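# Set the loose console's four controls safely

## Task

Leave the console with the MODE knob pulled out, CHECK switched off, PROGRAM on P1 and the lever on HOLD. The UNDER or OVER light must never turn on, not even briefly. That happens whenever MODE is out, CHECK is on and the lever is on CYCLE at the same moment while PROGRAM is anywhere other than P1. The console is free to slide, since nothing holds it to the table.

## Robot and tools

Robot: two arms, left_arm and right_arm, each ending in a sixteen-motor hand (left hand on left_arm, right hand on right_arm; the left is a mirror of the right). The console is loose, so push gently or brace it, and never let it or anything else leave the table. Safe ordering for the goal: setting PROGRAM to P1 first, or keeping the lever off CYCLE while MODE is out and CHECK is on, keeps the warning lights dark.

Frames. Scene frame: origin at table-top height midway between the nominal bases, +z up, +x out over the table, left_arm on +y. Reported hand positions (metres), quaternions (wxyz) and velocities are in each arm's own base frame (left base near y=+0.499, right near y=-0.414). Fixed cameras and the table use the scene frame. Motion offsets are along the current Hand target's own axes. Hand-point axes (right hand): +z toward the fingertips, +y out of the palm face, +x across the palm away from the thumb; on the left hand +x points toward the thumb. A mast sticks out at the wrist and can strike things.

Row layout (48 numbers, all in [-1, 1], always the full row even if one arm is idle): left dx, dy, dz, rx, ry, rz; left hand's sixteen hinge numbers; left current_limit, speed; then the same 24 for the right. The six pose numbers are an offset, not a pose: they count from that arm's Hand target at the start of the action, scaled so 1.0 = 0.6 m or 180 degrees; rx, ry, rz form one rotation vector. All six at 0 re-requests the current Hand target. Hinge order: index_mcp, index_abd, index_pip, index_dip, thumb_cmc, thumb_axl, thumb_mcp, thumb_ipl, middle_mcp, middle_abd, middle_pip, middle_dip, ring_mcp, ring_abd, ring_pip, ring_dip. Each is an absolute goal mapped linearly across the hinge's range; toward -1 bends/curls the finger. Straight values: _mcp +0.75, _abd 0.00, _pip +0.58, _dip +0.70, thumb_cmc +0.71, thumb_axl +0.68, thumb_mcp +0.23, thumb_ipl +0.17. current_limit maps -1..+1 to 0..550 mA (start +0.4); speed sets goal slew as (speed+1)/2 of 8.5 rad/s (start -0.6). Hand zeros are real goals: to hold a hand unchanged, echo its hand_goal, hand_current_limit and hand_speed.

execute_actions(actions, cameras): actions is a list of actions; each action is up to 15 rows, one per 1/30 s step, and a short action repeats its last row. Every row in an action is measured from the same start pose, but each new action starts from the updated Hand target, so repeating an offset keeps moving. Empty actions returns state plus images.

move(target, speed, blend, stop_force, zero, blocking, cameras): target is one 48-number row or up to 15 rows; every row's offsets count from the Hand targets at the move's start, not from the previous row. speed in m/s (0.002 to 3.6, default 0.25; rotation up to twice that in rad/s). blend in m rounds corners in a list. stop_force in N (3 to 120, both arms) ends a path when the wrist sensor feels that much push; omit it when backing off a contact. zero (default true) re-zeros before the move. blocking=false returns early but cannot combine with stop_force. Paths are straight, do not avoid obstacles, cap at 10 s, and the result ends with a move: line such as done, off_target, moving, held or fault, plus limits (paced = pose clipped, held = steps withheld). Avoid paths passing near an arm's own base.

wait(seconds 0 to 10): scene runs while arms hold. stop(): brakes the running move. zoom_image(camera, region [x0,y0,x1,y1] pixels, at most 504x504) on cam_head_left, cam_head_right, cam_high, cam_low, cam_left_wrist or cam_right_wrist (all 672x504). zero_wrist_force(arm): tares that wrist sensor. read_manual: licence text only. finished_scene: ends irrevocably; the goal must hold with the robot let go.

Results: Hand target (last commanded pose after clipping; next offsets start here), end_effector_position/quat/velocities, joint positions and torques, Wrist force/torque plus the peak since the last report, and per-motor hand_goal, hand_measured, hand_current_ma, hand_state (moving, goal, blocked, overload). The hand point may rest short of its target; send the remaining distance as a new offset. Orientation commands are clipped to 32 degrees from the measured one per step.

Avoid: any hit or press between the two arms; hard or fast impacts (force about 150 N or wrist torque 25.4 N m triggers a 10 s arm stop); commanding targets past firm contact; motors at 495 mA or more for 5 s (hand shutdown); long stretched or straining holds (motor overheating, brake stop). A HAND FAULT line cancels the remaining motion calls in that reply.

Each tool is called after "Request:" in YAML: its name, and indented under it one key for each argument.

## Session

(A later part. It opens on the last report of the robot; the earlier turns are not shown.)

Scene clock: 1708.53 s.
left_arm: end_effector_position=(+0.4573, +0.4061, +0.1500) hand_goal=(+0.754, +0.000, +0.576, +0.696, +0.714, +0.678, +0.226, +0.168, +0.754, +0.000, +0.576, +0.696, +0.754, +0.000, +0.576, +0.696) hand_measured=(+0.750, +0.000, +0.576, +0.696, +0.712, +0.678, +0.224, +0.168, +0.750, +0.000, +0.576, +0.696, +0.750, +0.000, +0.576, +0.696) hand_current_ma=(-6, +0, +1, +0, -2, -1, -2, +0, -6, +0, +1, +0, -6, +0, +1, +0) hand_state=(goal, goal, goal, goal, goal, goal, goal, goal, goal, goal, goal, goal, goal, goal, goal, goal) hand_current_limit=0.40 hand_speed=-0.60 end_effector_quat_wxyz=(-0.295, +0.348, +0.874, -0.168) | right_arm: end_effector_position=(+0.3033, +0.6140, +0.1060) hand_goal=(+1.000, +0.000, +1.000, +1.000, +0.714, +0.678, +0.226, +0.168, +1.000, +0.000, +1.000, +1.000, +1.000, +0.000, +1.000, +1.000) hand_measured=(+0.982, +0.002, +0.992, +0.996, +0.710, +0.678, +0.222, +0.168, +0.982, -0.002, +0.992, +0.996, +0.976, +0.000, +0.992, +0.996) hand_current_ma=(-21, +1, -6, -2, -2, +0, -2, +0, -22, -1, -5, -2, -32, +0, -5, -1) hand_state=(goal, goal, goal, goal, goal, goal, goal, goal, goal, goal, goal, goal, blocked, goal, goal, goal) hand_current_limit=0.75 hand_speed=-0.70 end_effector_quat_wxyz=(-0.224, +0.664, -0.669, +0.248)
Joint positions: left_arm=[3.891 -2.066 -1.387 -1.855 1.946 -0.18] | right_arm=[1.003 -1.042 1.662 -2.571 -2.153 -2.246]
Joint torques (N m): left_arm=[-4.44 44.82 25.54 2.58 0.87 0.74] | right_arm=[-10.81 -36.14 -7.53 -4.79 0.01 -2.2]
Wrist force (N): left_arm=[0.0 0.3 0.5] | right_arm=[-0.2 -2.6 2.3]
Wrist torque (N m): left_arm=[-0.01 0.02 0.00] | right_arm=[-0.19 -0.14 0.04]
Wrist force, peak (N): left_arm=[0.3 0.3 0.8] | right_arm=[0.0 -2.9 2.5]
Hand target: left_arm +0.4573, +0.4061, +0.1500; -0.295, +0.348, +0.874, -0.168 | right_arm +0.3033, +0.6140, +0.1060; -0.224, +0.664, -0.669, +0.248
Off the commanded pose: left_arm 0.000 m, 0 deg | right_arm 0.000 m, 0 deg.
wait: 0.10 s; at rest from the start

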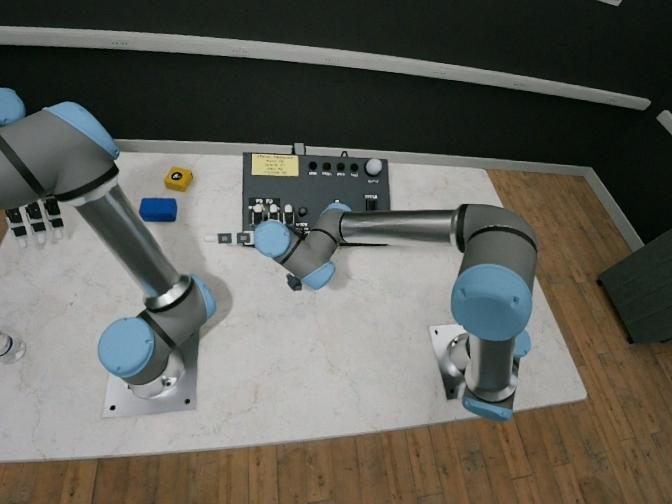

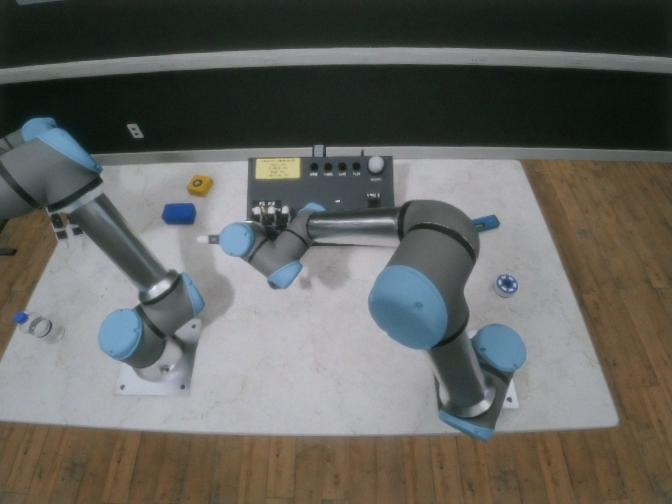

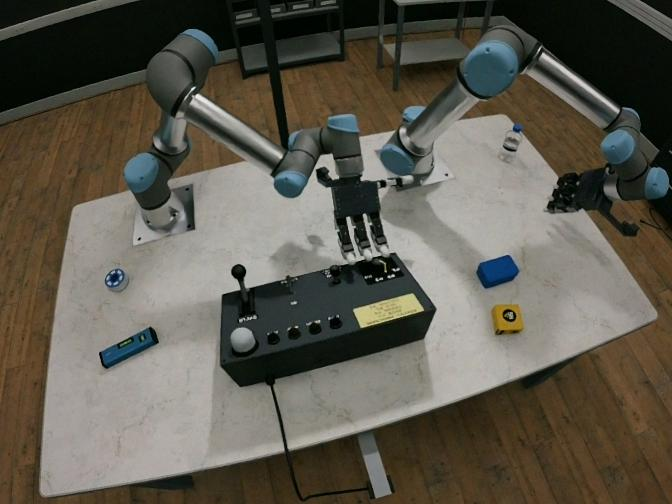

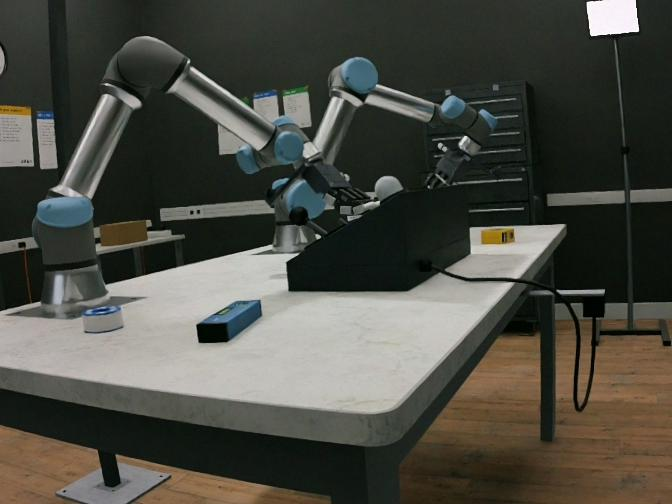

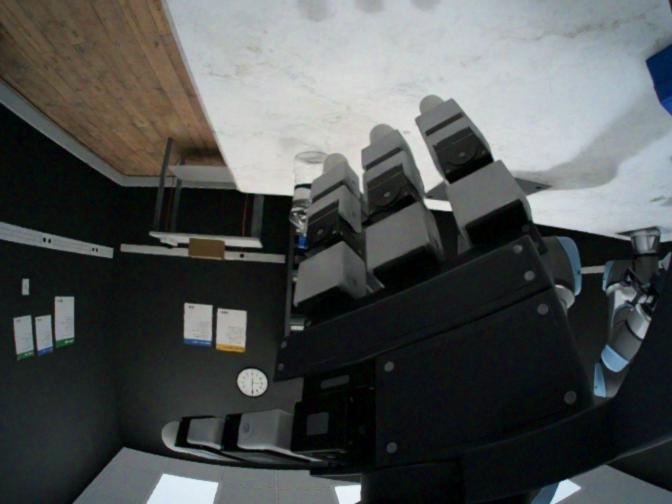

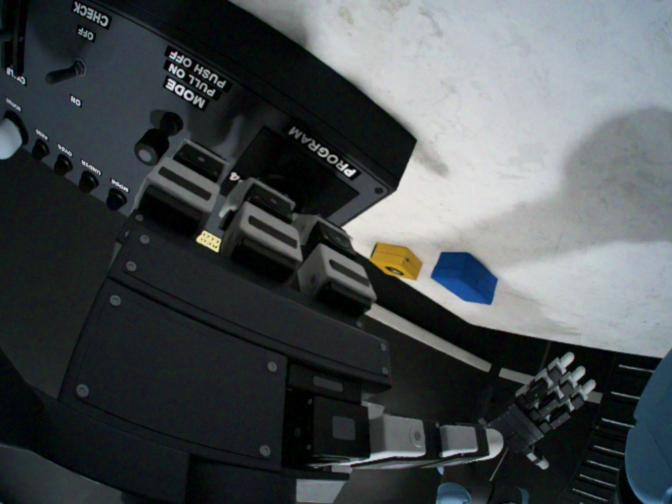

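Request:
move:
  target:
    - [0,0,0,0,0,0,0.754,0,0.576,0.696,0.714,0.678,0.226,0.168,0.754,0,0.576,0.696,0.754,0,0.576,0.696,0.4,-0.6,0.0058,-0.0218,-0.0303,-0.0389,0,0,1,0,1,1,0.714,0.678,0.226,0.168,1,0,1,1,1,0,1,1,0.75,-0.7]
    - [0,0,0,0,0,0,0.754,0,0.576,0.696,0.714,0.678,0.226,0.168,0.754,0,0.576,0.696,0.754,0,0.576,0.696,0.4,-0.6,0.0058,-0.0202,-0.0171,-0.0389,0,0,1,0,1,1,0.714,0.678,0.226,0.168,1,0,1,1,1,0,1,1,0.75,-0.7]
  speed: [0.05,0.03]
  cameras: ["cam_right_wrist", "cam_high", "cam_head_left"]

Request:
zoom_image:
  camera: "cam_head_left"
  region: [220, 140, 340, 250]

Request:
zoom_image:
  camera: "cam_high"
  region: [335, 215, 425, 290]

Scene clock: 1754.47 s.
left_arm: end_effector_position=(+0.4573, +0.4061, +0.1500) hand_goal=(+0.754, +0.000, +0.576, +0.696, +0.714, +0.678, +0.226, +0.168, +0.754, +0.000, +0.576, +0.696, +0.754, +0.000, +0.576, +0.696) hand_measured=(+0.750, +0.000, +0.576, +0.696, +0.712, +0.678, +0.224, +0.168, +0.750, +0.000, +0.576, +0.696, +0.750, +0.000, +0.576, +0.696) hand_current_ma=(-6, +0, +1, +0, -2, -1, -2, +0, -6, +0, +1, +0, -6, +0, +1, +0) hand_state=(goal, goal, goal, goal, goal, goal, goal, goal, goal, goal, goal, goal, goal, goal, goal, goal) hand_current_limit=0.40 hand_speed=-0.60 end_effector_quat_wxyz=(-0.295, +0.348, +0.874, -0.168) | right_arm: end_effector_position=(+0.3062, +0.6110, +0.1218) hand_goal=(+1.000, +0.000, +1.000, +1.000, +0.714, +0.678, +0.226, +0.168, +1.000, +0.000, +1.000, +1.000, +1.000, +0.000, +1.000, +1.000) hand_measured=(+0.982, +0.002, +0.992, +0.996, +0.710, +0.678, +0.222, +0.168, +0.982, -0.002, +0.992, +0.996, +0.978, +0.000, +0.992, +0.996) hand_current_ma=(-20, +1, -6, -2, -2, +0, -2, +0, -21, -1, -5, -2, -30, +0, -5, -1) hand_state=(goal, goal, goal, goal, goal, goal, goal, goal, goal, goal, goal, goal, blocked, goal, goal, goal) hand_current_limit=0.75 hand_speed=-0.70 end_effector_quat_wxyz=(-0.184, +0.676, -0.683, +0.207)
Joint positions: left_arm=[3.891 -2.066 -1.387 -1.855 1.946 -0.18] | right_arm=[0.958 -1.067 1.613 -2.433 -2.042 -2.25]
Joint torques (N m): left_arm=[-3.19 44.47 27.16 2.91 1.07 0.71] | right_arm=[-9.82 -35.54 -8.63 -5.05 0.41 -2.14]
Wrist force (N): left_arm=[-0.1 0.2 0.5] | right_arm=[-0.2 -1.6 2.3]
Wrist torque (N m): left_arm=[-0.02 0.01 0.00] | right_arm=[-0.13 -0.12 0.04]
Wrist force, peak (N): left_arm=[0.1 0.3 0.9] | right_arm=[-0.3 -2.9 2.4]
Hand target: left_arm +0.4573, +0.4061, +0.1500; -0.295, +0.348, +0.874, -0.168 | right_arm +0.3062, +0.6110, +0.1217; -0.184, +0.676, -0.683, +0.207
Off the commanded pose: left_arm 0.000 m, 0 deg | right_arm 0.000 m, 0 deg.
move: done
Images, in order (width x height): cam_head_left 672x504, cam_high 672x504, cam_right_wrist 672x504.

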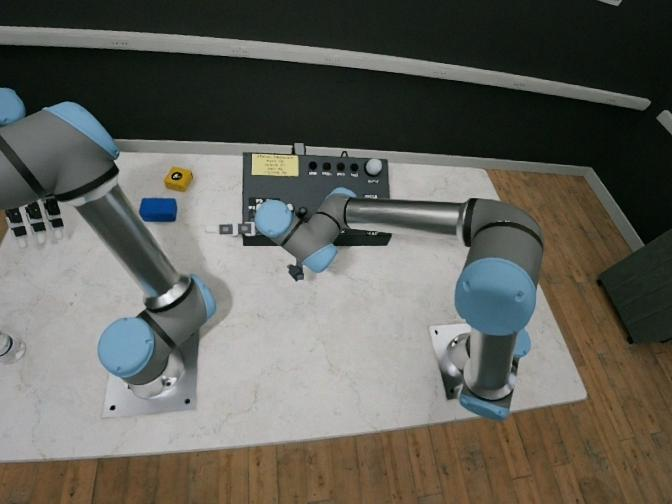

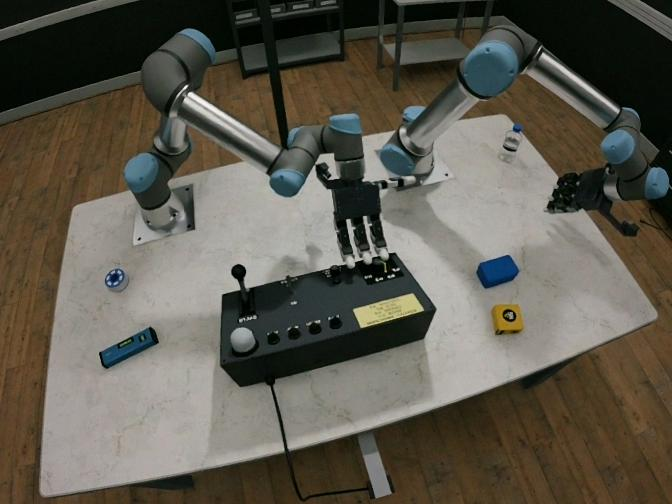

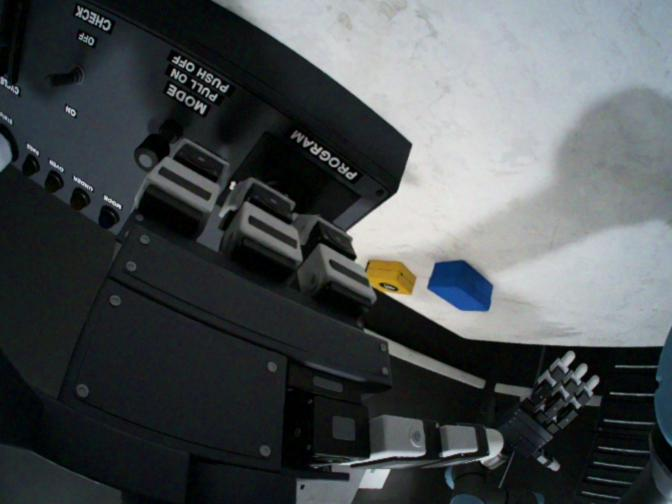

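Scaled by 4.200 from the camera's 672x504 image, which has a finer 960x720 frame.

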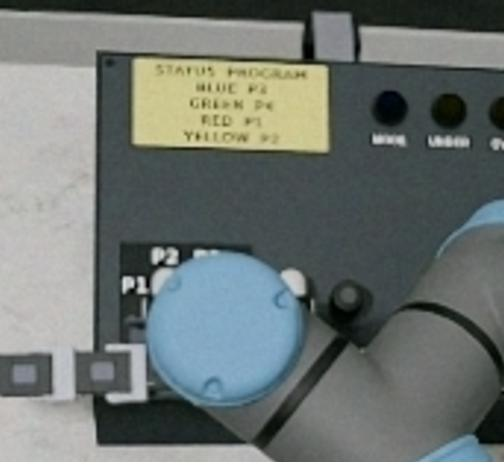

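Scaled by 5.600 from the camera's 672x504 image, which has a finer 960x720 frame.

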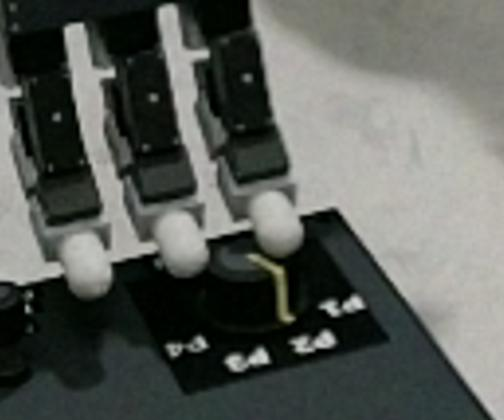

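Request:
move:
  target:
    - [0,0,0,0,0,0,0.754,0,0.576,0.696,0.714,0.678,0.226,0.168,0.754,0,0.576,0.696,0.754,0,0.576,0.696,0.4,-0.6,0.0033,-0.0033,0,0,0,0,1,0,1,1,0.714,0.678,0.226,0.168,1,0,1,1,1,0,1,1,0.75,-0.7]
  speed: 0.03
  cameras: []

Request:
move:
  target:
    - [0,0,0,0,0,0,0.754,0,0.576,0.696,0.714,0.678,0.226,0.168,0.754,0,0.576,0.696,0.754,0,0.576,0.696,0.4,-0.6,0,0,0.02,0,0,0,1,0,1,1,0.714,0.678,0.226,0.168,1,0,1,1,1,0,1,1,0.75,-0.7]
  speed: 0.008
  stop_force: 5
  cameras: ["cam_high"]

Request:
zoom_image:
  camera: "cam_high"
  region: [335, 215, 425, 290]

Scene clock: 1768.53 s.
left_arm: end_effector_position=(+0.4573, +0.4061, +0.1500) hand_goal=(+0.754, +0.000, +0.576, +0.696, +0.714, +0.678, +0.226, +0.168, +0.754, +0.000, +0.576, +0.696, +0.754, +0.000, +0.576, +0.696) hand_measured=(+0.750, +0.000, +0.576, +0.696, +0.712, +0.678, +0.224, +0.168, +0.750, +0.000, +0.576, +0.696, +0.750, +0.000, +0.576, +0.696) hand_current_ma=(-6, +0, +1, +0, -2, -1, -2, +0, -6, +0, +1, +0, -6, +0, +1, +0) hand_state=(goal, goal, goal, goal, goal, goal, goal, goal, goal, goal, goal, goal, goal, goal, goal, goal) hand_current_limit=0.40 hand_speed=-0.60 end_effector_quat_wxyz=(-0.295, +0.348, +0.874, -0.168) | right_arm: end_effector_position=(+0.3078, +0.6090, +0.1228) hand_goal=(+1.000, +0.000, +1.000, +1.000, +0.714, +0.678, +0.226, +0.168, +1.000, +0.000, +1.000, +1.000, +1.000, +0.000, +1.000, +1.000) hand_measured=(+0.982, +0.002, +0.992, +0.996, +0.710, +0.678, +0.222, +0.168, +0.982, -0.002, +0.992, +0.996, +0.978, +0.000, +0.992, +0.996) hand_current_ma=(-20, +1, -6, -2, -2, +0, -2, +0, -21, -1, -5, -2, -30, +0, -5, -1) hand_state=(goal, goal, goal, goal, goal, goal, goal, goal, goal, goal, goal, goal, blocked, goal, goal, goal) hand_current_limit=0.75 hand_speed=-0.70 end_effector_quat_wxyz=(-0.183, +0.676, -0.683, +0.207)
Joint positions: left_arm=[3.891 -2.066 -1.387 -1.855 1.946 -0.18] | right_arm=[0.954 -1.07 1.616 -2.434 -2.041 -2.254]
Joint torques (N m): left_arm=[-4.35 45.43 25.36 2.75 1.06 0.72] | right_arm=[-9.27 -53.04 -8.94 -4.93 0.34 -2.49]
Wrist force (N): left_arm=[0.0 0.2 0.5] | right_arm=[-0.3 -1.7 2.3]
Wrist torque (N m): left_arm=[-0.01 0.02 0.00] | right_arm=[-0.15 -0.11 0.03]
Wrist force, peak (N): left_arm=[0.0 0.3 0.8] | right_arm=[-0.2 -1.7 2.5]
Hand target: left_arm +0.4573, +0.4061, +0.1500; -0.295, +0.348, +0.874, -0.168 | right_arm +0.3079, +0.6090, +0.1229; -0.184, +0.676, -0.683, +0.207
Off the commanded pose: left_arm 0.000 m, 0 deg | right_arm 0.000 m, 0 deg.
move: done
No camera images: "cameras" was empty.

Scene clock: 1770.30 s.
left_arm: end_effector_position=(+0.4573, +0.4061, +0.1500) hand_goal=(+0.754, +0.000, +0.576, +0.696, +0.714, +0.678, +0.226, +0.168, +0.754, +0.000, +0.576, +0.696, +0.754, +0.000, +0.576, +0.696) hand_measured=(+0.750, +0.000, +0.576, +0.696, +0.712, +0.678, +0.224, +0.168, +0.750, +0.000, +0.576, +0.696, +0.750, +0.000, +0.576, +0.696) hand_current_ma=(-6, +0, +1, +0, -2, -1, -2, +0, -6, +0, +1, +0, -6, +0, +1, +0) hand_state=(goal, goal, goal, goal, goal, goal, goal, goal, goal, goal, goal, goal, goal, goal, goal, goal) hand_current_limit=0.40 hand_speed=-0.60 end_effector_quat_wxyz=(-0.295, +0.348, +0.874, -0.168) | right_arm: end_effector_position=(+0.3102, +0.6088, +0.1191) hand_goal=(+1.000, +0.000, +1.000, +1.000, +0.714, +0.678, +0.226, +0.168, +1.000, +0.000, +1.000, +1.000, +1.000, +0.000, +1.000, +1.000) hand_measured=(+1.000, +0.002, +1.000, +1.000, +0.710, +0.678, +0.222, +0.168, +0.982, -0.002, +0.992, +0.996, +0.978, +0.000, +0.992, +0.996) hand_current_ma=(+0, +0, +0, +0, -2, +0, -2, +0, -21, -1, -5, -2, -30, +0, -5, -1) hand_state=(goal, goal, goal, goal, goal, goal, goal, goal, goal, goal, goal, goal, blocked, goal, goal, goal) hand_current_limit=0.75 hand_speed=-0.70 end_effector_quat_wxyz=(-0.183, +0.676, -0.683, +0.207)
Joint positions: left_arm=[3.891 -2.066 -1.387 -1.855 1.946 -0.18] | right_arm=[0.951 -1.064 1.617 -2.443 -2.04 -2.258]
Joint torques (N m): left_arm=[-3.68 45.29 26.04 2.82 1.13 0.58] | right_arm=[5.7 -50.89 -28.21 -0.35 -2.51 2.22]
Wrist force (N): left_arm=[-0.1 0.2 0.6] | right_arm=[-0.2 1.6 -3.5]
Wrist torque (N m): left_arm=[-0.03 0.03 -0.02] | right_arm=[0.68 -0.26 -0.01]
Wrist force, peak (N): left_arm=[0.1 0.3 0.9] | right_arm=[0.0 2.8 -6.1]
Hand target: left_arm +0.4573, +0.4061, +0.1500; -0.295, +0.348, +0.874, -0.168 | right_arm +0.3102, +0.6088, +0.1191; -0.184, +0.676, -0.683, +0.207 (not the last commanded pose)
Off the commanded pose: left_arm 0.000 m, 0 deg | right_arm 0.008 m, 0 deg.
move: contact (right_arm)
Images, in order (width x height): cam_high 672x504.

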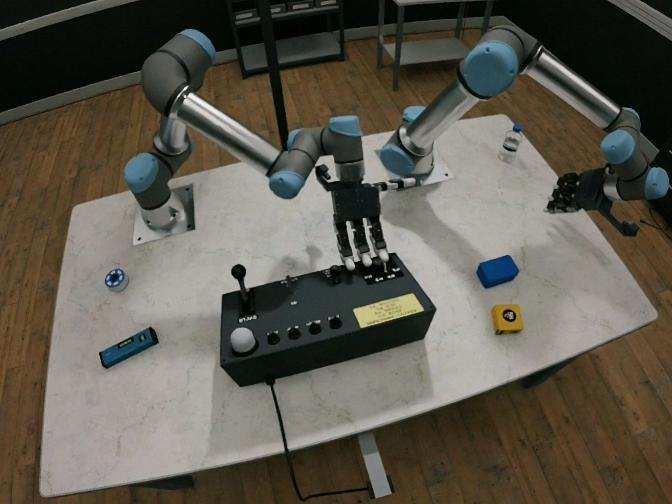

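Scaled by 5.600 from the camera's 672x504 image, which has a finer 960x720 frame.

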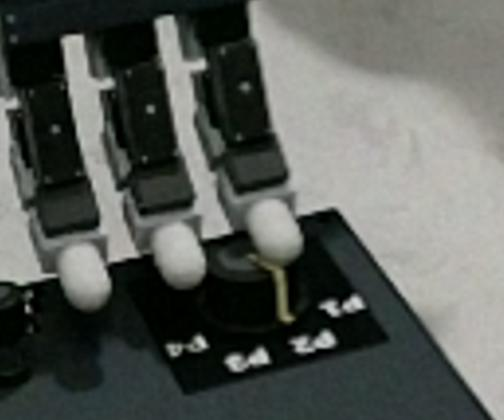

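Request:
move:
  target:
    - [0,0,0,0,0,0,0.754,0,0.576,0.696,0.714,0.678,0.226,0.168,0.754,0,0.576,0.696,0.754,0,0.576,0.696,0.4,-0.6,0,0,0.0133,0,0,0,1,0,1,1,0.714,0.678,0.226,0.168,1,0,1,1,1,0,1,1,0.75,-0.7]
  speed: 0.006
  stop_force: 20
  cameras: ["cam_high"]

Request:
zoom_image:
  camera: "cam_high"
  region: [335, 215, 425, 290]

Scene clock: 1780.07 s.
left_arm: end_effector_position=(+0.4573, +0.4061, +0.1500) hand_goal=(+0.754, +0.000, +0.576, +0.696, +0.714, +0.678, +0.226, +0.168, +0.754, +0.000, +0.576, +0.696, +0.754, +0.000, +0.576, +0.696) hand_measured=(+0.750, +0.000, +0.576, +0.696, +0.712, +0.678, +0.224, +0.168, +0.750, +0.000, +0.576, +0.696, +0.750, +0.000, +0.576, +0.696) hand_current_ma=(-6, +0, +1, +0, -2, -1, -2, +0, -6, +0, +1, +0, -6, +0, +1, +0) hand_state=(goal, goal, goal, goal, goal, goal, goal, goal, goal, goal, goal, goal, goal, goal, goal, goal) hand_current_limit=0.40 hand_speed=-0.60 end_effector_quat_wxyz=(-0.295, +0.348, +0.874, -0.168) | right_arm: end_effector_position=(+0.3113, +0.6089, +0.1176) hand_goal=(+1.000, +0.000, +1.000, +1.000, +0.714, +0.678, +0.226, +0.168, +1.000, +0.000, +1.000, +1.000, +1.000, +0.000, +1.000, +1.000) hand_measured=(+1.002, -0.012, +1.002, +1.002, +0.710, +0.678, +0.222, +0.168, +0.982, -0.002, +0.992, +0.996, +0.978, +0.000, +0.992, +0.996) hand_current_ma=(+1, -9, +1, +0, -2, +0, -2, +0, -21, -1, -5, -2, -30, +0, -5, -1) hand_state=(goal, goal, goal, goal, goal, goal, goal, goal, goal, goal, goal, goal, blocked, goal, goal, goal) hand_current_limit=0.75 hand_speed=-0.70 end_effector_quat_wxyz=(-0.184, +0.676, -0.683, +0.207)
Joint positions: left_arm=[3.891 -2.066 -1.387 -1.855 1.946 -0.18] | right_arm=[0.95 -1.061 1.617 -2.448 -2.039 -2.259]
Joint torques (N m): left_arm=[-5.06 45.08 26 2.77 1.3 0.78] | right_arm=[-1.09 -36.68 -28.97 1.74 -2.52 2.14]
Wrist force (N): left_arm=[0.0 0.3 0.4] | right_arm=[0.5 5.9 -24.4]
Wrist torque (N m): left_arm=[0.01 0.00 0.00] | right_arm=[3.71 -0.68 0.06]
Wrist force, peak (N): left_arm=[0.1 0.3 0.9] | right_arm=[0.1 6.7 -27.0]
Hand target: left_arm +0.4573, +0.4061, +0.1500; -0.295, +0.348, +0.874, -0.168 | right_arm +0.3113, +0.6089, +0.1176; -0.184, +0.676, -0.683, +0.207 (not the last commanded pose)
Off the commanded pose: left_arm 0.000 m, 0 deg | right_arm 0.006 m, 0 deg.
move: contact (right_arm)
Images, in order (width x height): cam_high 672x504.

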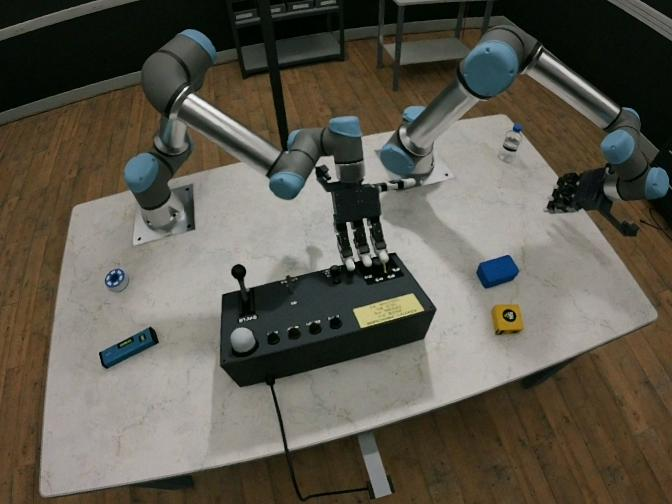

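Scaled by 5.600 from the camera's 672x504 image, which has a finer 960x720 frame.

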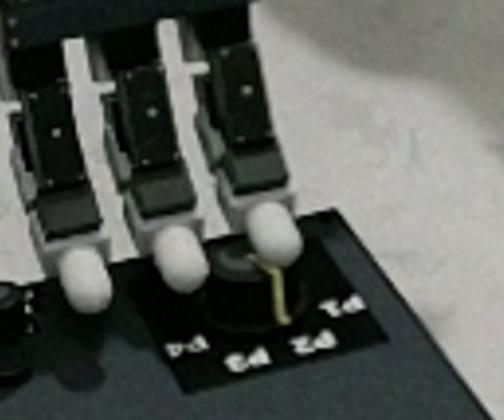

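Request:
move:
  target:
    - [0,0,0,0,0,0,0.754,0,0.576,0.696,0.714,0.678,0.226,0.168,0.754,0,0.576,0.696,0.754,0,0.576,0.696,0.4,-0.6,-0.002,0.0067,0,0,0,0,1,0,1,1,0.714,0.678,0.226,0.168,1,0,1,1,1,0,1,1,0.75,-0.7]
    - [0,0,0,0,0,0,0.754,0,0.576,0.696,0.714,0.678,0.226,0.168,0.754,0,0.576,0.696,0.754,0,0.576,0.696,0.4,-0.6,-0.0025,0.0132,0,0,0,0,1,0,1,1,0.714,0.678,0.226,0.168,1,0,1,1,1,0,1,1,0.75,-0.7]
    - [0,0,0,0,0,0,0.754,0,0.576,0.696,0.714,0.678,0.226,0.168,0.754,0,0.576,0.696,0.754,0,0.576,0.696,0.4,-0.6,-0.0013,0.0197,0,0,0,0,1,0,1,1,0.714,0.678,0.226,0.168,1,0,1,1,1,0,1,1,0.75,-0.7]
    - [0,0,0,0,0,0,0.754,0,0.576,0.696,0.714,0.678,0.226,0.168,0.754,0,0.576,0.696,0.754,0,0.576,0.696,0.4,-0.6,0.001,0.0253,0,0,0,0,1,0,1,1,0.714,0.678,0.226,0.168,1,0,1,1,1,0,1,1,0.75,-0.7]
  speed: 0.02
  stop_force: 35
  blend: [0.001,0.001,0.001,0]
  cameras: ["cam_high", "cam_right_wrist"]

Request:
zoom_image:
  camera: "cam_high"
  region: [335, 215, 425, 290]

Scene clock: 1800.90 s.
left_arm: end_effector_position=(+0.4573, +0.4061, +0.1500) hand_goal=(+0.754, +0.000, +0.576, +0.696, +0.714, +0.678, +0.226, +0.168, +0.754, +0.000, +0.576, +0.696, +0.754, +0.000, +0.576, +0.696) hand_measured=(+0.750, +0.000, +0.576, +0.696, +0.712, +0.678, +0.224, +0.168, +0.750, +0.000, +0.576, +0.696, +0.750, +0.000, +0.576, +0.696) hand_current_ma=(-6, +0, +1, +0, -2, -1, -2, +0, -6, +0, +1, +0, -6, +0, +1, +0) hand_state=(goal, goal, goal, goal, goal, goal, goal, goal, goal, goal, goal, goal, goal, goal, goal, goal) hand_current_limit=0.40 hand_speed=-0.60 end_effector_quat_wxyz=(-0.295, +0.348, +0.874, -0.168) | right_arm: end_effector_position=(+0.2985, +0.6083, +0.1095) hand_goal=(+1.000, +0.000, +1.000, +1.000, +0.714, +0.678, +0.226, +0.168, +1.000, +0.000, +1.000, +1.000, +1.000, +0.000, +1.000, +1.000) hand_measured=(+1.006, +0.034, +1.004, +1.002, +0.710, +0.678, +0.222, +0.168, +0.984, -0.002, +0.992, +0.996, +0.978, +0.000, +0.992, +0.996) hand_current_ma=(+3, +41, +2, +1, -2, +0, -2, +0, -20, -1, -5, -2, -28, +0, -5, -1) hand_state=(goal, blocked, goal, goal, goal, goal, goal, goal, goal, goal, goal, goal, blocked, goal, goal, goal) hand_current_limit=0.75 hand_speed=-0.70 end_effector_quat_wxyz=(-0.184, +0.676, -0.683, +0.207)
Joint positions: left_arm=[3.891 -2.066 -1.387 -1.855 1.946 -0.18] | right_arm=[0.966 -1.064 1.644 -2.464 -2.044 -2.242]
Joint torques (N m): left_arm=[-4.67 45.27 26.83 2.83 1.12 0.86] | right_arm=[-2.42 -23.11 8.71 2.16 -0.27 2.13]
Wrist force (N): left_arm=[-0.1 0.4 0.4] | right_arm=[-1.0 -6.8 -36.5]
Wrist torque (N m): left_arm=[0.00 0.01 0.00] | right_arm=[6.15 -1.26 -0.18]
Wrist force, peak (N): left_arm=[0.2 0.3 0.8] | right_arm=[-1.0 -7.0 -37.0]
Hand target: left_arm +0.4573, +0.4061, +0.1500; -0.295, +0.348, +0.874, -0.168 | right_arm +0.2985, +0.6083, +0.1095; -0.184, +0.676, -0.683, +0.207
Off the commanded pose: left_arm 0.000 m, 0 deg | right_arm 0.000 m, 0 deg.
move: done
Images, in order (width x height): cam_high 672x504, cam_right_wrist 672x504.

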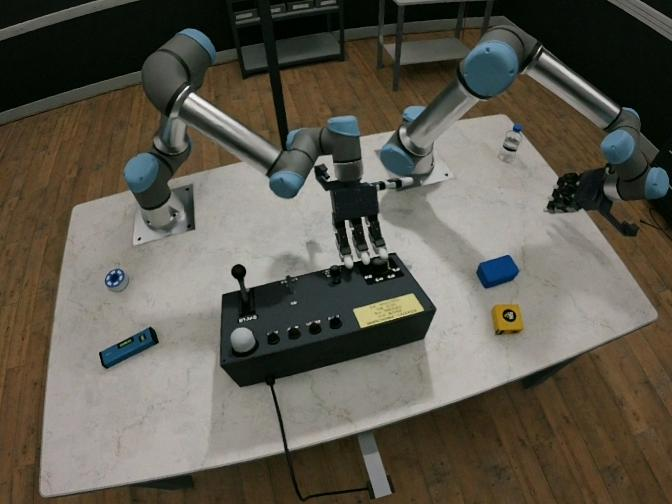

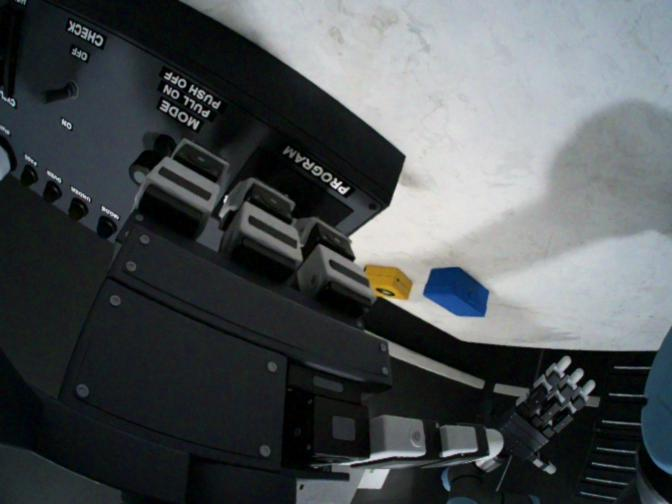

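Scaled by 5.600 from the camera's 672x504 image, which has a finer 960x720 frame.

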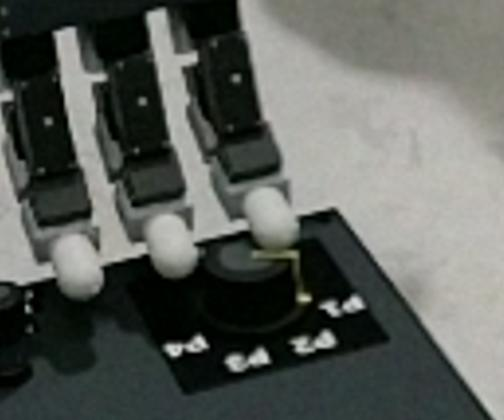

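Request:
move:
  target:
    - [0,0,0,0,0,0,0.754,0,0.576,0.696,0.714,0.678,0.226,0.168,0.754,0,0.576,0.696,0.754,0,0.576,0.696,0.4,-0.6,0,0,-0.0667,0,0,0,1,0,1,1,0.714,0.678,0.226,0.168,1,0,1,1,1,0,1,1,0.75,-0.7]
    - [0,0,0,0,0,0,0.754,0,0.576,0.696,0.714,0.678,0.226,0.168,0.754,0,0.576,0.696,0.754,0,0.576,0.696,0.4,-0.6,0.15,0.1,-0.1333,0,0,0,1,0,1,1,0.714,0.678,0.226,0.168,1,0,1,1,1,0,1,1,0.75,-0.7]
  speed: [0.05,0.15]
  blend: [0.005,0]
  cameras: ["all"]

Request:
zoom_image:
  camera: "cam_high"
  region: [320, 215, 430, 315]

Request:
zoom_image:
  camera: "cam_head_left"
  region: [220, 140, 400, 260]

Request:
zoom_image:
  camera: "cam_right_wrist"
  region: [250, 0, 500, 200]

Scene clock: 1824.80 s.
left_arm: end_effector_position=(+0.4573, +0.4061, +0.1500) hand_goal=(+0.754, +0.000, +0.576, +0.696, +0.714, +0.678, +0.226, +0.168, +0.754, +0.000, +0.576, +0.696, +0.754, +0.000, +0.576, +0.696) hand_measured=(+0.750, +0.000, +0.576, +0.696, +0.712, +0.678, +0.224, +0.168, +0.750, +0.000, +0.576, +0.696, +0.750, +0.000, +0.576, +0.696) hand_current_ma=(-6, +0, +1, +0, -2, -1, -2, +0, -6, +0, +1, +0, -6, +0, +1, +0) hand_state=(goal, goal, goal, goal, goal, goal, goal, goal, goal, goal, goal, goal, goal, goal, goal, goal) hand_current_limit=0.40 hand_speed=-0.60 end_effector_quat_wxyz=(-0.295, +0.348, +0.874, -0.168) | right_arm: end_effector_position=(+0.2036, +0.5212, +0.1480) hand_goal=(+1.000, +0.000, +1.000, +1.000, +0.714, +0.678, +0.226, +0.168, +1.000, +0.000, +1.000, +1.000, +1.000, +0.000, +1.000, +1.000) hand_measured=(+0.994, +0.002, +1.000, +1.000, +0.710, +0.678, +0.222, +0.168, +0.984, -0.002, +0.992, +0.996, +0.978, +0.000, +0.992, +0.996) hand_current_ma=(-4, +1, +0, +0, -2, +0, -2, +0, -19, -1, -5, -2, -28, +0, -5, -1) hand_state=(goal, goal, goal, goal, goal, goal, goal, goal, goal, goal, goal, goal, blocked, goal, goal, goal) hand_current_limit=0.75 hand_speed=-0.70 end_effector_quat_wxyz=(-0.184, +0.676, -0.683, +0.207)
Joint positions: left_arm=[3.891 -2.066 -1.387 -1.855 1.946 -0.18] | right_arm=[1.022 -1.357 1.946 -2.444 -2.061 -2.181]
Joint torques (N m): left_arm=[-5.15 45.35 25.82 2.92 1.21 0.58] | right_arm=[9.71 -38.98 -8.82 -4.97 -2.16 2.13]
Wrist force (N): left_arm=[0.1 0.5 0.7] | right_arm=[0.0 -1.4 2.2]
Wrist torque (N m): left_arm=[0.00 0.00 0.00] | right_arm=[-0.11 -0.11 -0.06]
Wrist force, peak (N): left_arm=[0.2 0.3 0.9] | right_arm=[-1.1 -7.0 -37.0]
Hand target: left_arm +0.4573, +0.4061, +0.1500; -0.295, +0.348, +0.874, -0.168 | right_arm +0.2035, +0.5211, +0.1480; -0.184, +0.676, -0.683, +0.207
Off the commanded pose: left_arm 0.000 m, 0 deg | right_arm 0.000 m, 0 deg.
move: done

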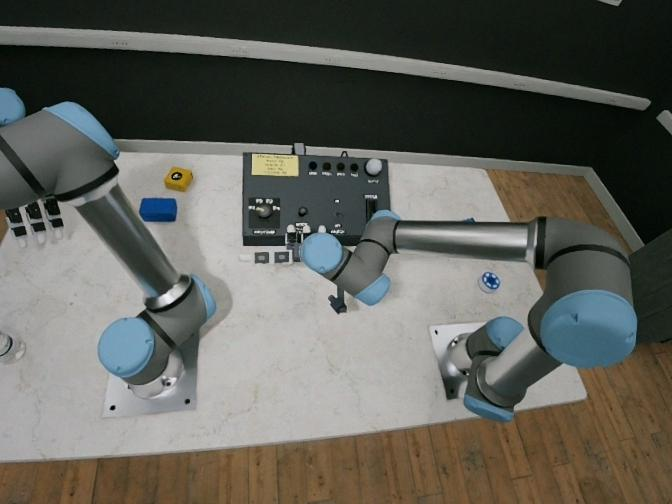

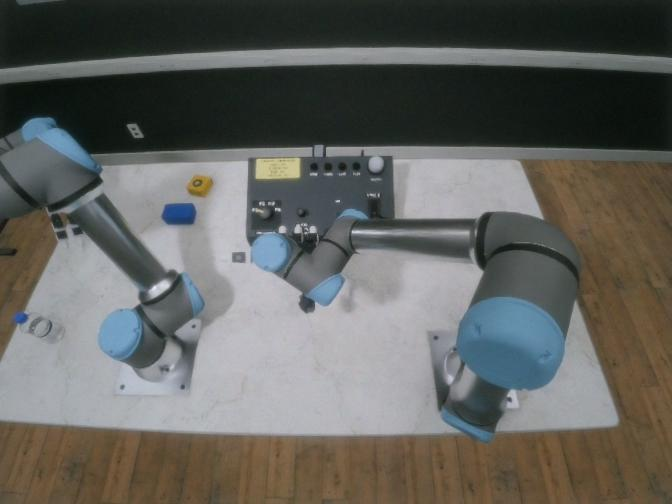

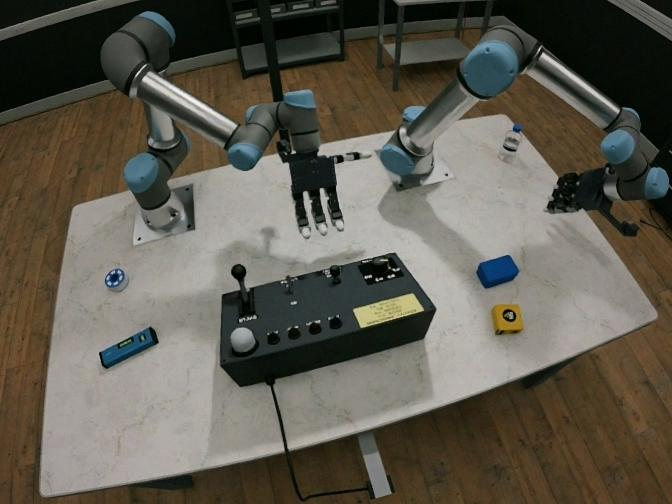

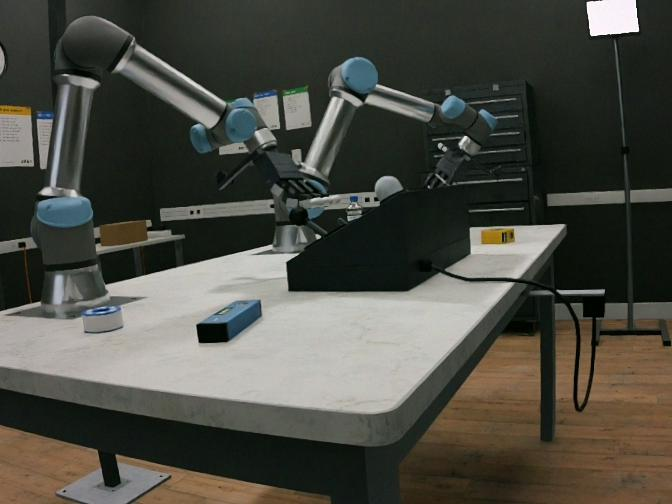

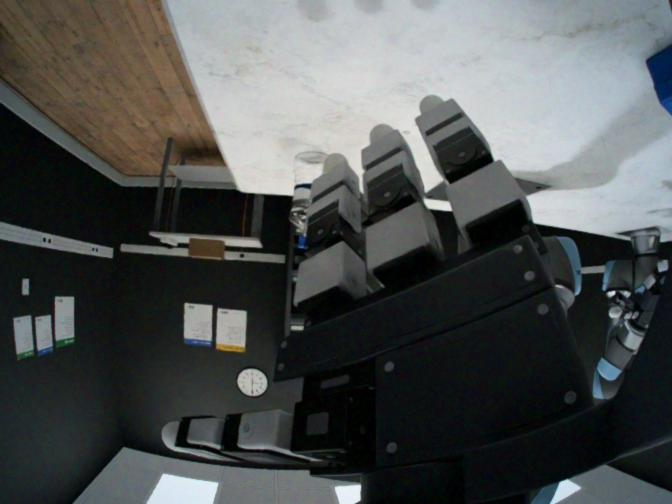

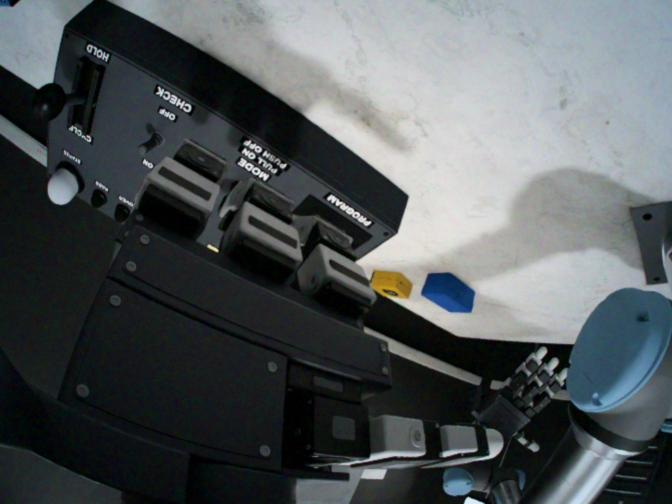

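Scaled by 4.582 from the camera's 672x504 image, which has a finer 960x720 frame.

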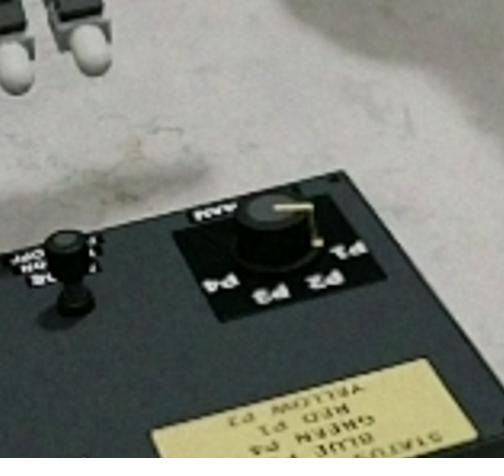

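Scaled by 2.800 from the camera's 672x504 image, which has a finer 960x720 frame.

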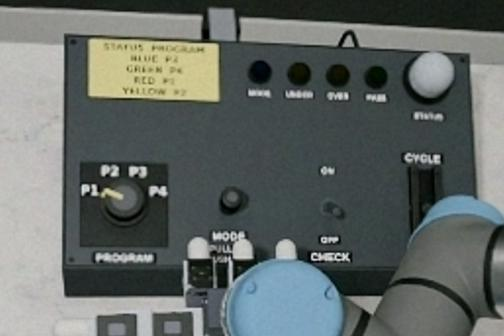

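Scaled by 2.016 from the camera's 672x504 image, which has a finer 960x720 frame.

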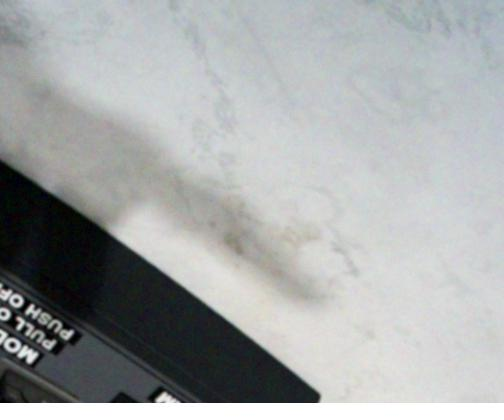

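Request:
zoom_image:
  camera: "cam_high"
  region: [315, 250, 360, 295]

Request:
zoom_image:
  camera: "cam_head_left"
  region: [280, 190, 330, 240]

Request:
zoom_image:
  camera: "cam_head_right"
  region: [230, 180, 340, 260]

Scaled by 11.200 from the camera's 672x504 image, which has a finer 960x720 frame.

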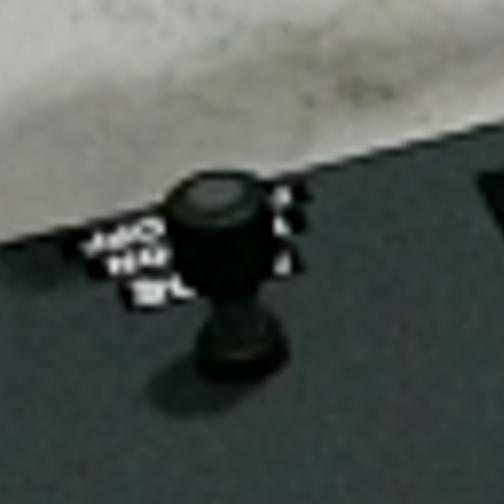

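Scaled by 10.080 from the camera's 672x504 image, which has a finer 960x720 frame.

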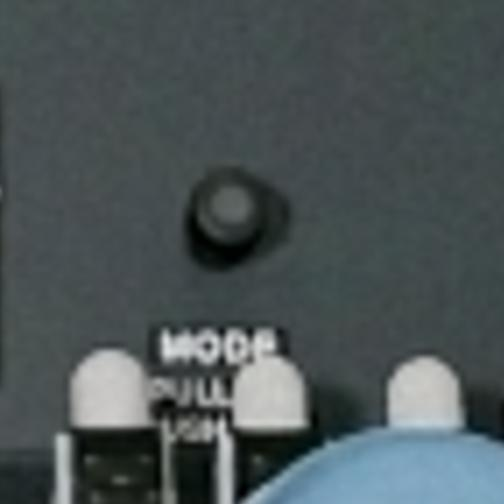

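Scaled by 4.582 from the camera's 672x504 image, which has a finer 960x720 frame.

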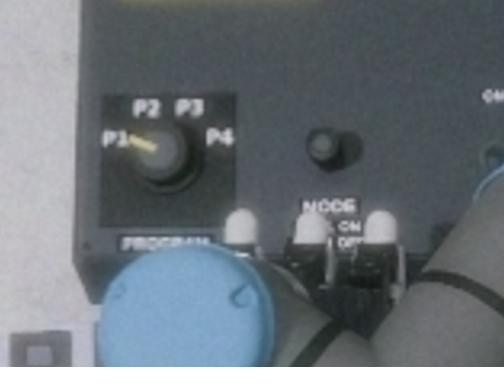

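Request:
move:
  target:
    - [0,0,0,0,0,0,0.754,0,0.576,0.696,0.714,0.678,0.226,0.168,0.754,0,0.576,0.696,0.754,0,0.576,0.696,0.4,-0.6,0,0,-0.05,0,0,0,0.754,0,0.576,0.696,0.714,0.678,0.226,0.168,-0.59,0,0,0.696,0.754,0,0.576,0.696,0.75,-0.6]
    - [0,0,0,0,0,0,0.754,0,0.576,0.696,0.714,0.678,0.226,0.168,0.754,0,0.576,0.696,0.754,0,0.576,0.696,0.4,-0.6,-0.0088,-0.2395,-0.0413,0,0,0,0.754,0,0.576,0.696,0.714,0.678,0.226,0.168,-0.59,0,0,0.696,0.754,0,0.576,0.696,0.75,-0.6]
    - [0,0,0,0,0,0,0.754,0,0.576,0.696,0.714,0.678,0.226,0.168,0.754,0,0.576,0.696,0.754,0,0.576,0.696,0.4,-0.6,-0.0088,-0.2395,0.0087,0,0,0,0.754,0,0.576,0.696,0.714,0.678,0.226,0.168,-0.59,0,0,0.696,0.754,0,0.576,0.696,0.75,-0.6]
  speed: [0.1,0.15,0.08]
  blend: [0.01,0.01,0]
  cameras: ["cam_right_wrist", "cam_high", "cam_head_left", "cam_low"]

Request:
zoom_image:
  camera: "cam_high"
  region: [290, 215, 400, 315]

Request:
zoom_image:
  camera: "cam_right_wrist"
  region: [200, 50, 400, 220]

Scene clock: 1929.70 s.
left_arm: end_effector_position=(+0.4573, +0.4061, +0.1500) hand_goal=(+0.754, +0.000, +0.576, +0.696, +0.714, +0.678, +0.226, +0.168, +0.754, +0.000, +0.576, +0.696, +0.754, +0.000, +0.576, +0.696) hand_measured=(+0.750, +0.000, +0.576, +0.696, +0.712, +0.678, +0.224, +0.168, +0.750, +0.000, +0.576, +0.696, +0.750, +0.000, +0.576, +0.696) hand_current_ma=(-6, +0, +1, +0, -2, -1, -2, +0, -6, +0, +1, +0, -6, +0, +1, +0) hand_state=(goal, goal, goal, goal, goal, goal, goal, goal, goal, goal, goal, goal, goal, goal, goal, goal) hand_current_limit=0.40 hand_speed=-0.60 end_effector_quat_wxyz=(-0.295, +0.348, +0.874, -0.168) | right_arm: end_effector_position=(+0.3281, +0.5262, +0.2198) hand_goal=(+0.754, +0.000, +0.576, +0.696, +0.714, +0.678, +0.226, +0.168, -0.590, +0.000, +0.000, +0.696, +0.754, +0.000, +0.576, +0.696) hand_measured=(+0.750, +0.002, +0.576, +0.698, +0.710, +0.678, +0.222, +0.168, -0.572, -0.002, +0.006, +0.698, +0.748, +0.000, +0.576, +0.698) hand_current_ma=(-2, +1, +0, +1, -2, +0, -2, +0, +20, -1, +4, +1, -4, +0, +0, +1) hand_state=(goal, goal, goal, goal, goal, goal, goal, goal, goal, goal, goal, goal, goal, goal, goal, goal) hand_current_limit=0.75 hand_speed=-0.60 end_effector_quat_wxyz=(-0.184, +0.676, -0.683, +0.207)
Joint positions: left_arm=[3.891 -2.066 -1.387 -1.855 1.946 -0.18] | right_arm=[0.842 -1.307 1.697 -2.33 -2.003 -2.372]
Joint torques (N m): left_arm=[-5.4 44.9 26.42 3.09 1.19 0.8] | right_arm=[-10.51 -27.03 -11.33 -4.9 0.51 -2.18]
Wrist force (N): left_arm=[0.2 0.2 0.5] | right_arm=[0.5 -1.4 2.4]
Wrist torque (N m): left_arm=[-0.02 -0.01 0.02] | right_arm=[-0.01 -0.20 0.11]
Wrist force, peak (N): left_arm=[0.3 0.2 0.8] | right_arm=[0.0 -1.6 3.0]
Hand target: left_arm +0.4573, +0.4061, +0.1500; -0.295, +0.348, +0.874, -0.168 | right_arm +0.3282, +0.5262, +0.2198; -0.184, +0.676, -0.683, +0.207
Off the commanded pose: left_arm 0.000 m, 0 deg | right_arm 0.000 m, 0 deg.
move: done
Images, in order (width x height): cam_head_left 672x504, cam_high 672x504, cam_low 672x504, cam_right_wrist 672x504.

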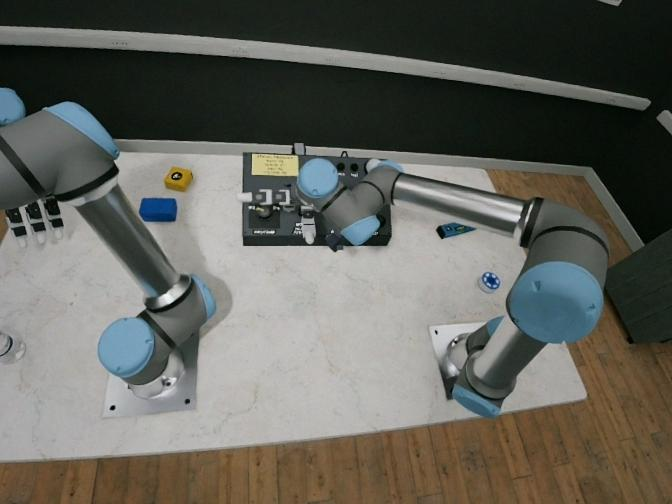

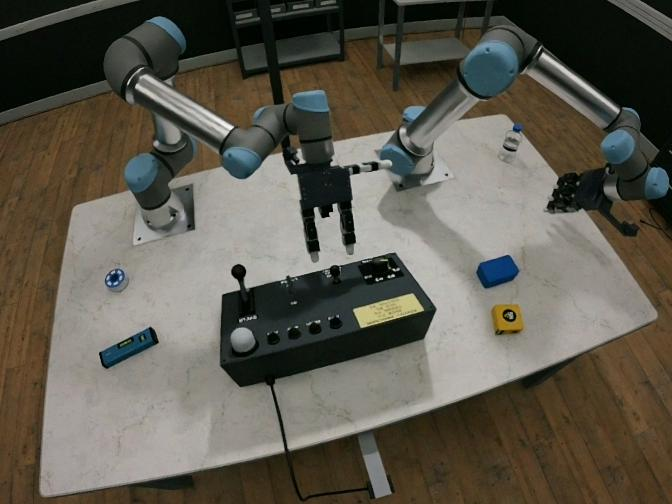

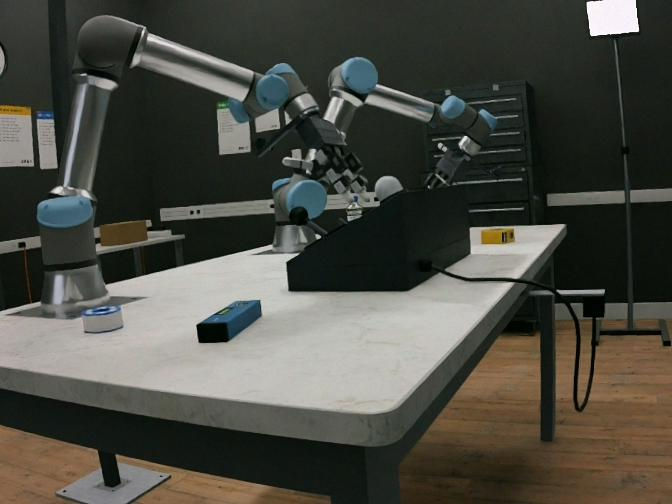

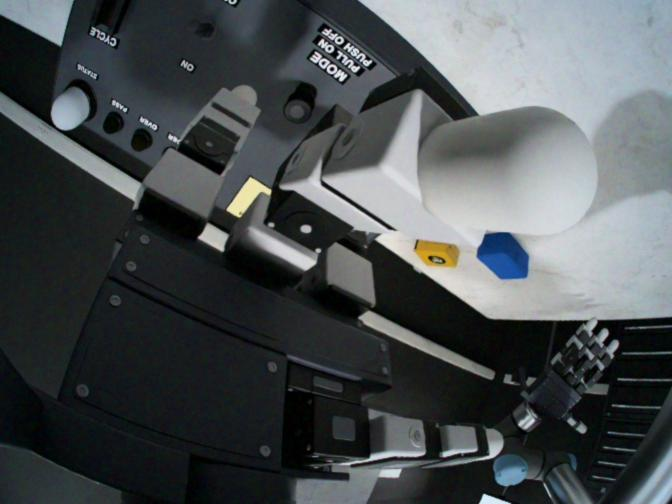

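Scaled by 4.582 from the camera's 672x504 image, which has a finer 960x720 frame.

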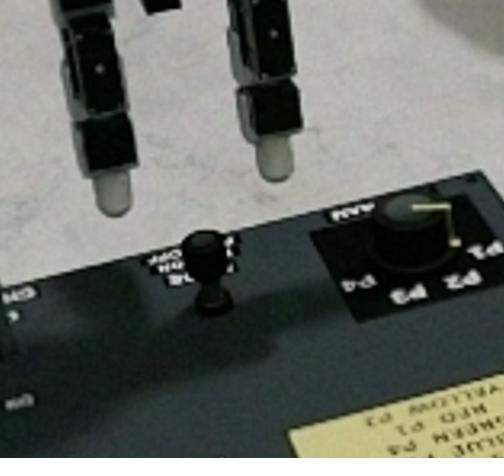

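Scaled by 2.520 from the camera's 672x504 image, which has a finer 960x720 frame.

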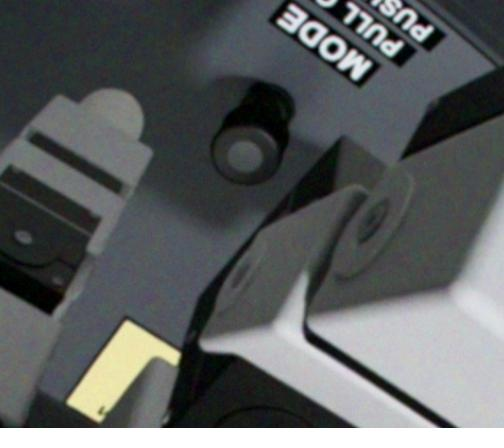

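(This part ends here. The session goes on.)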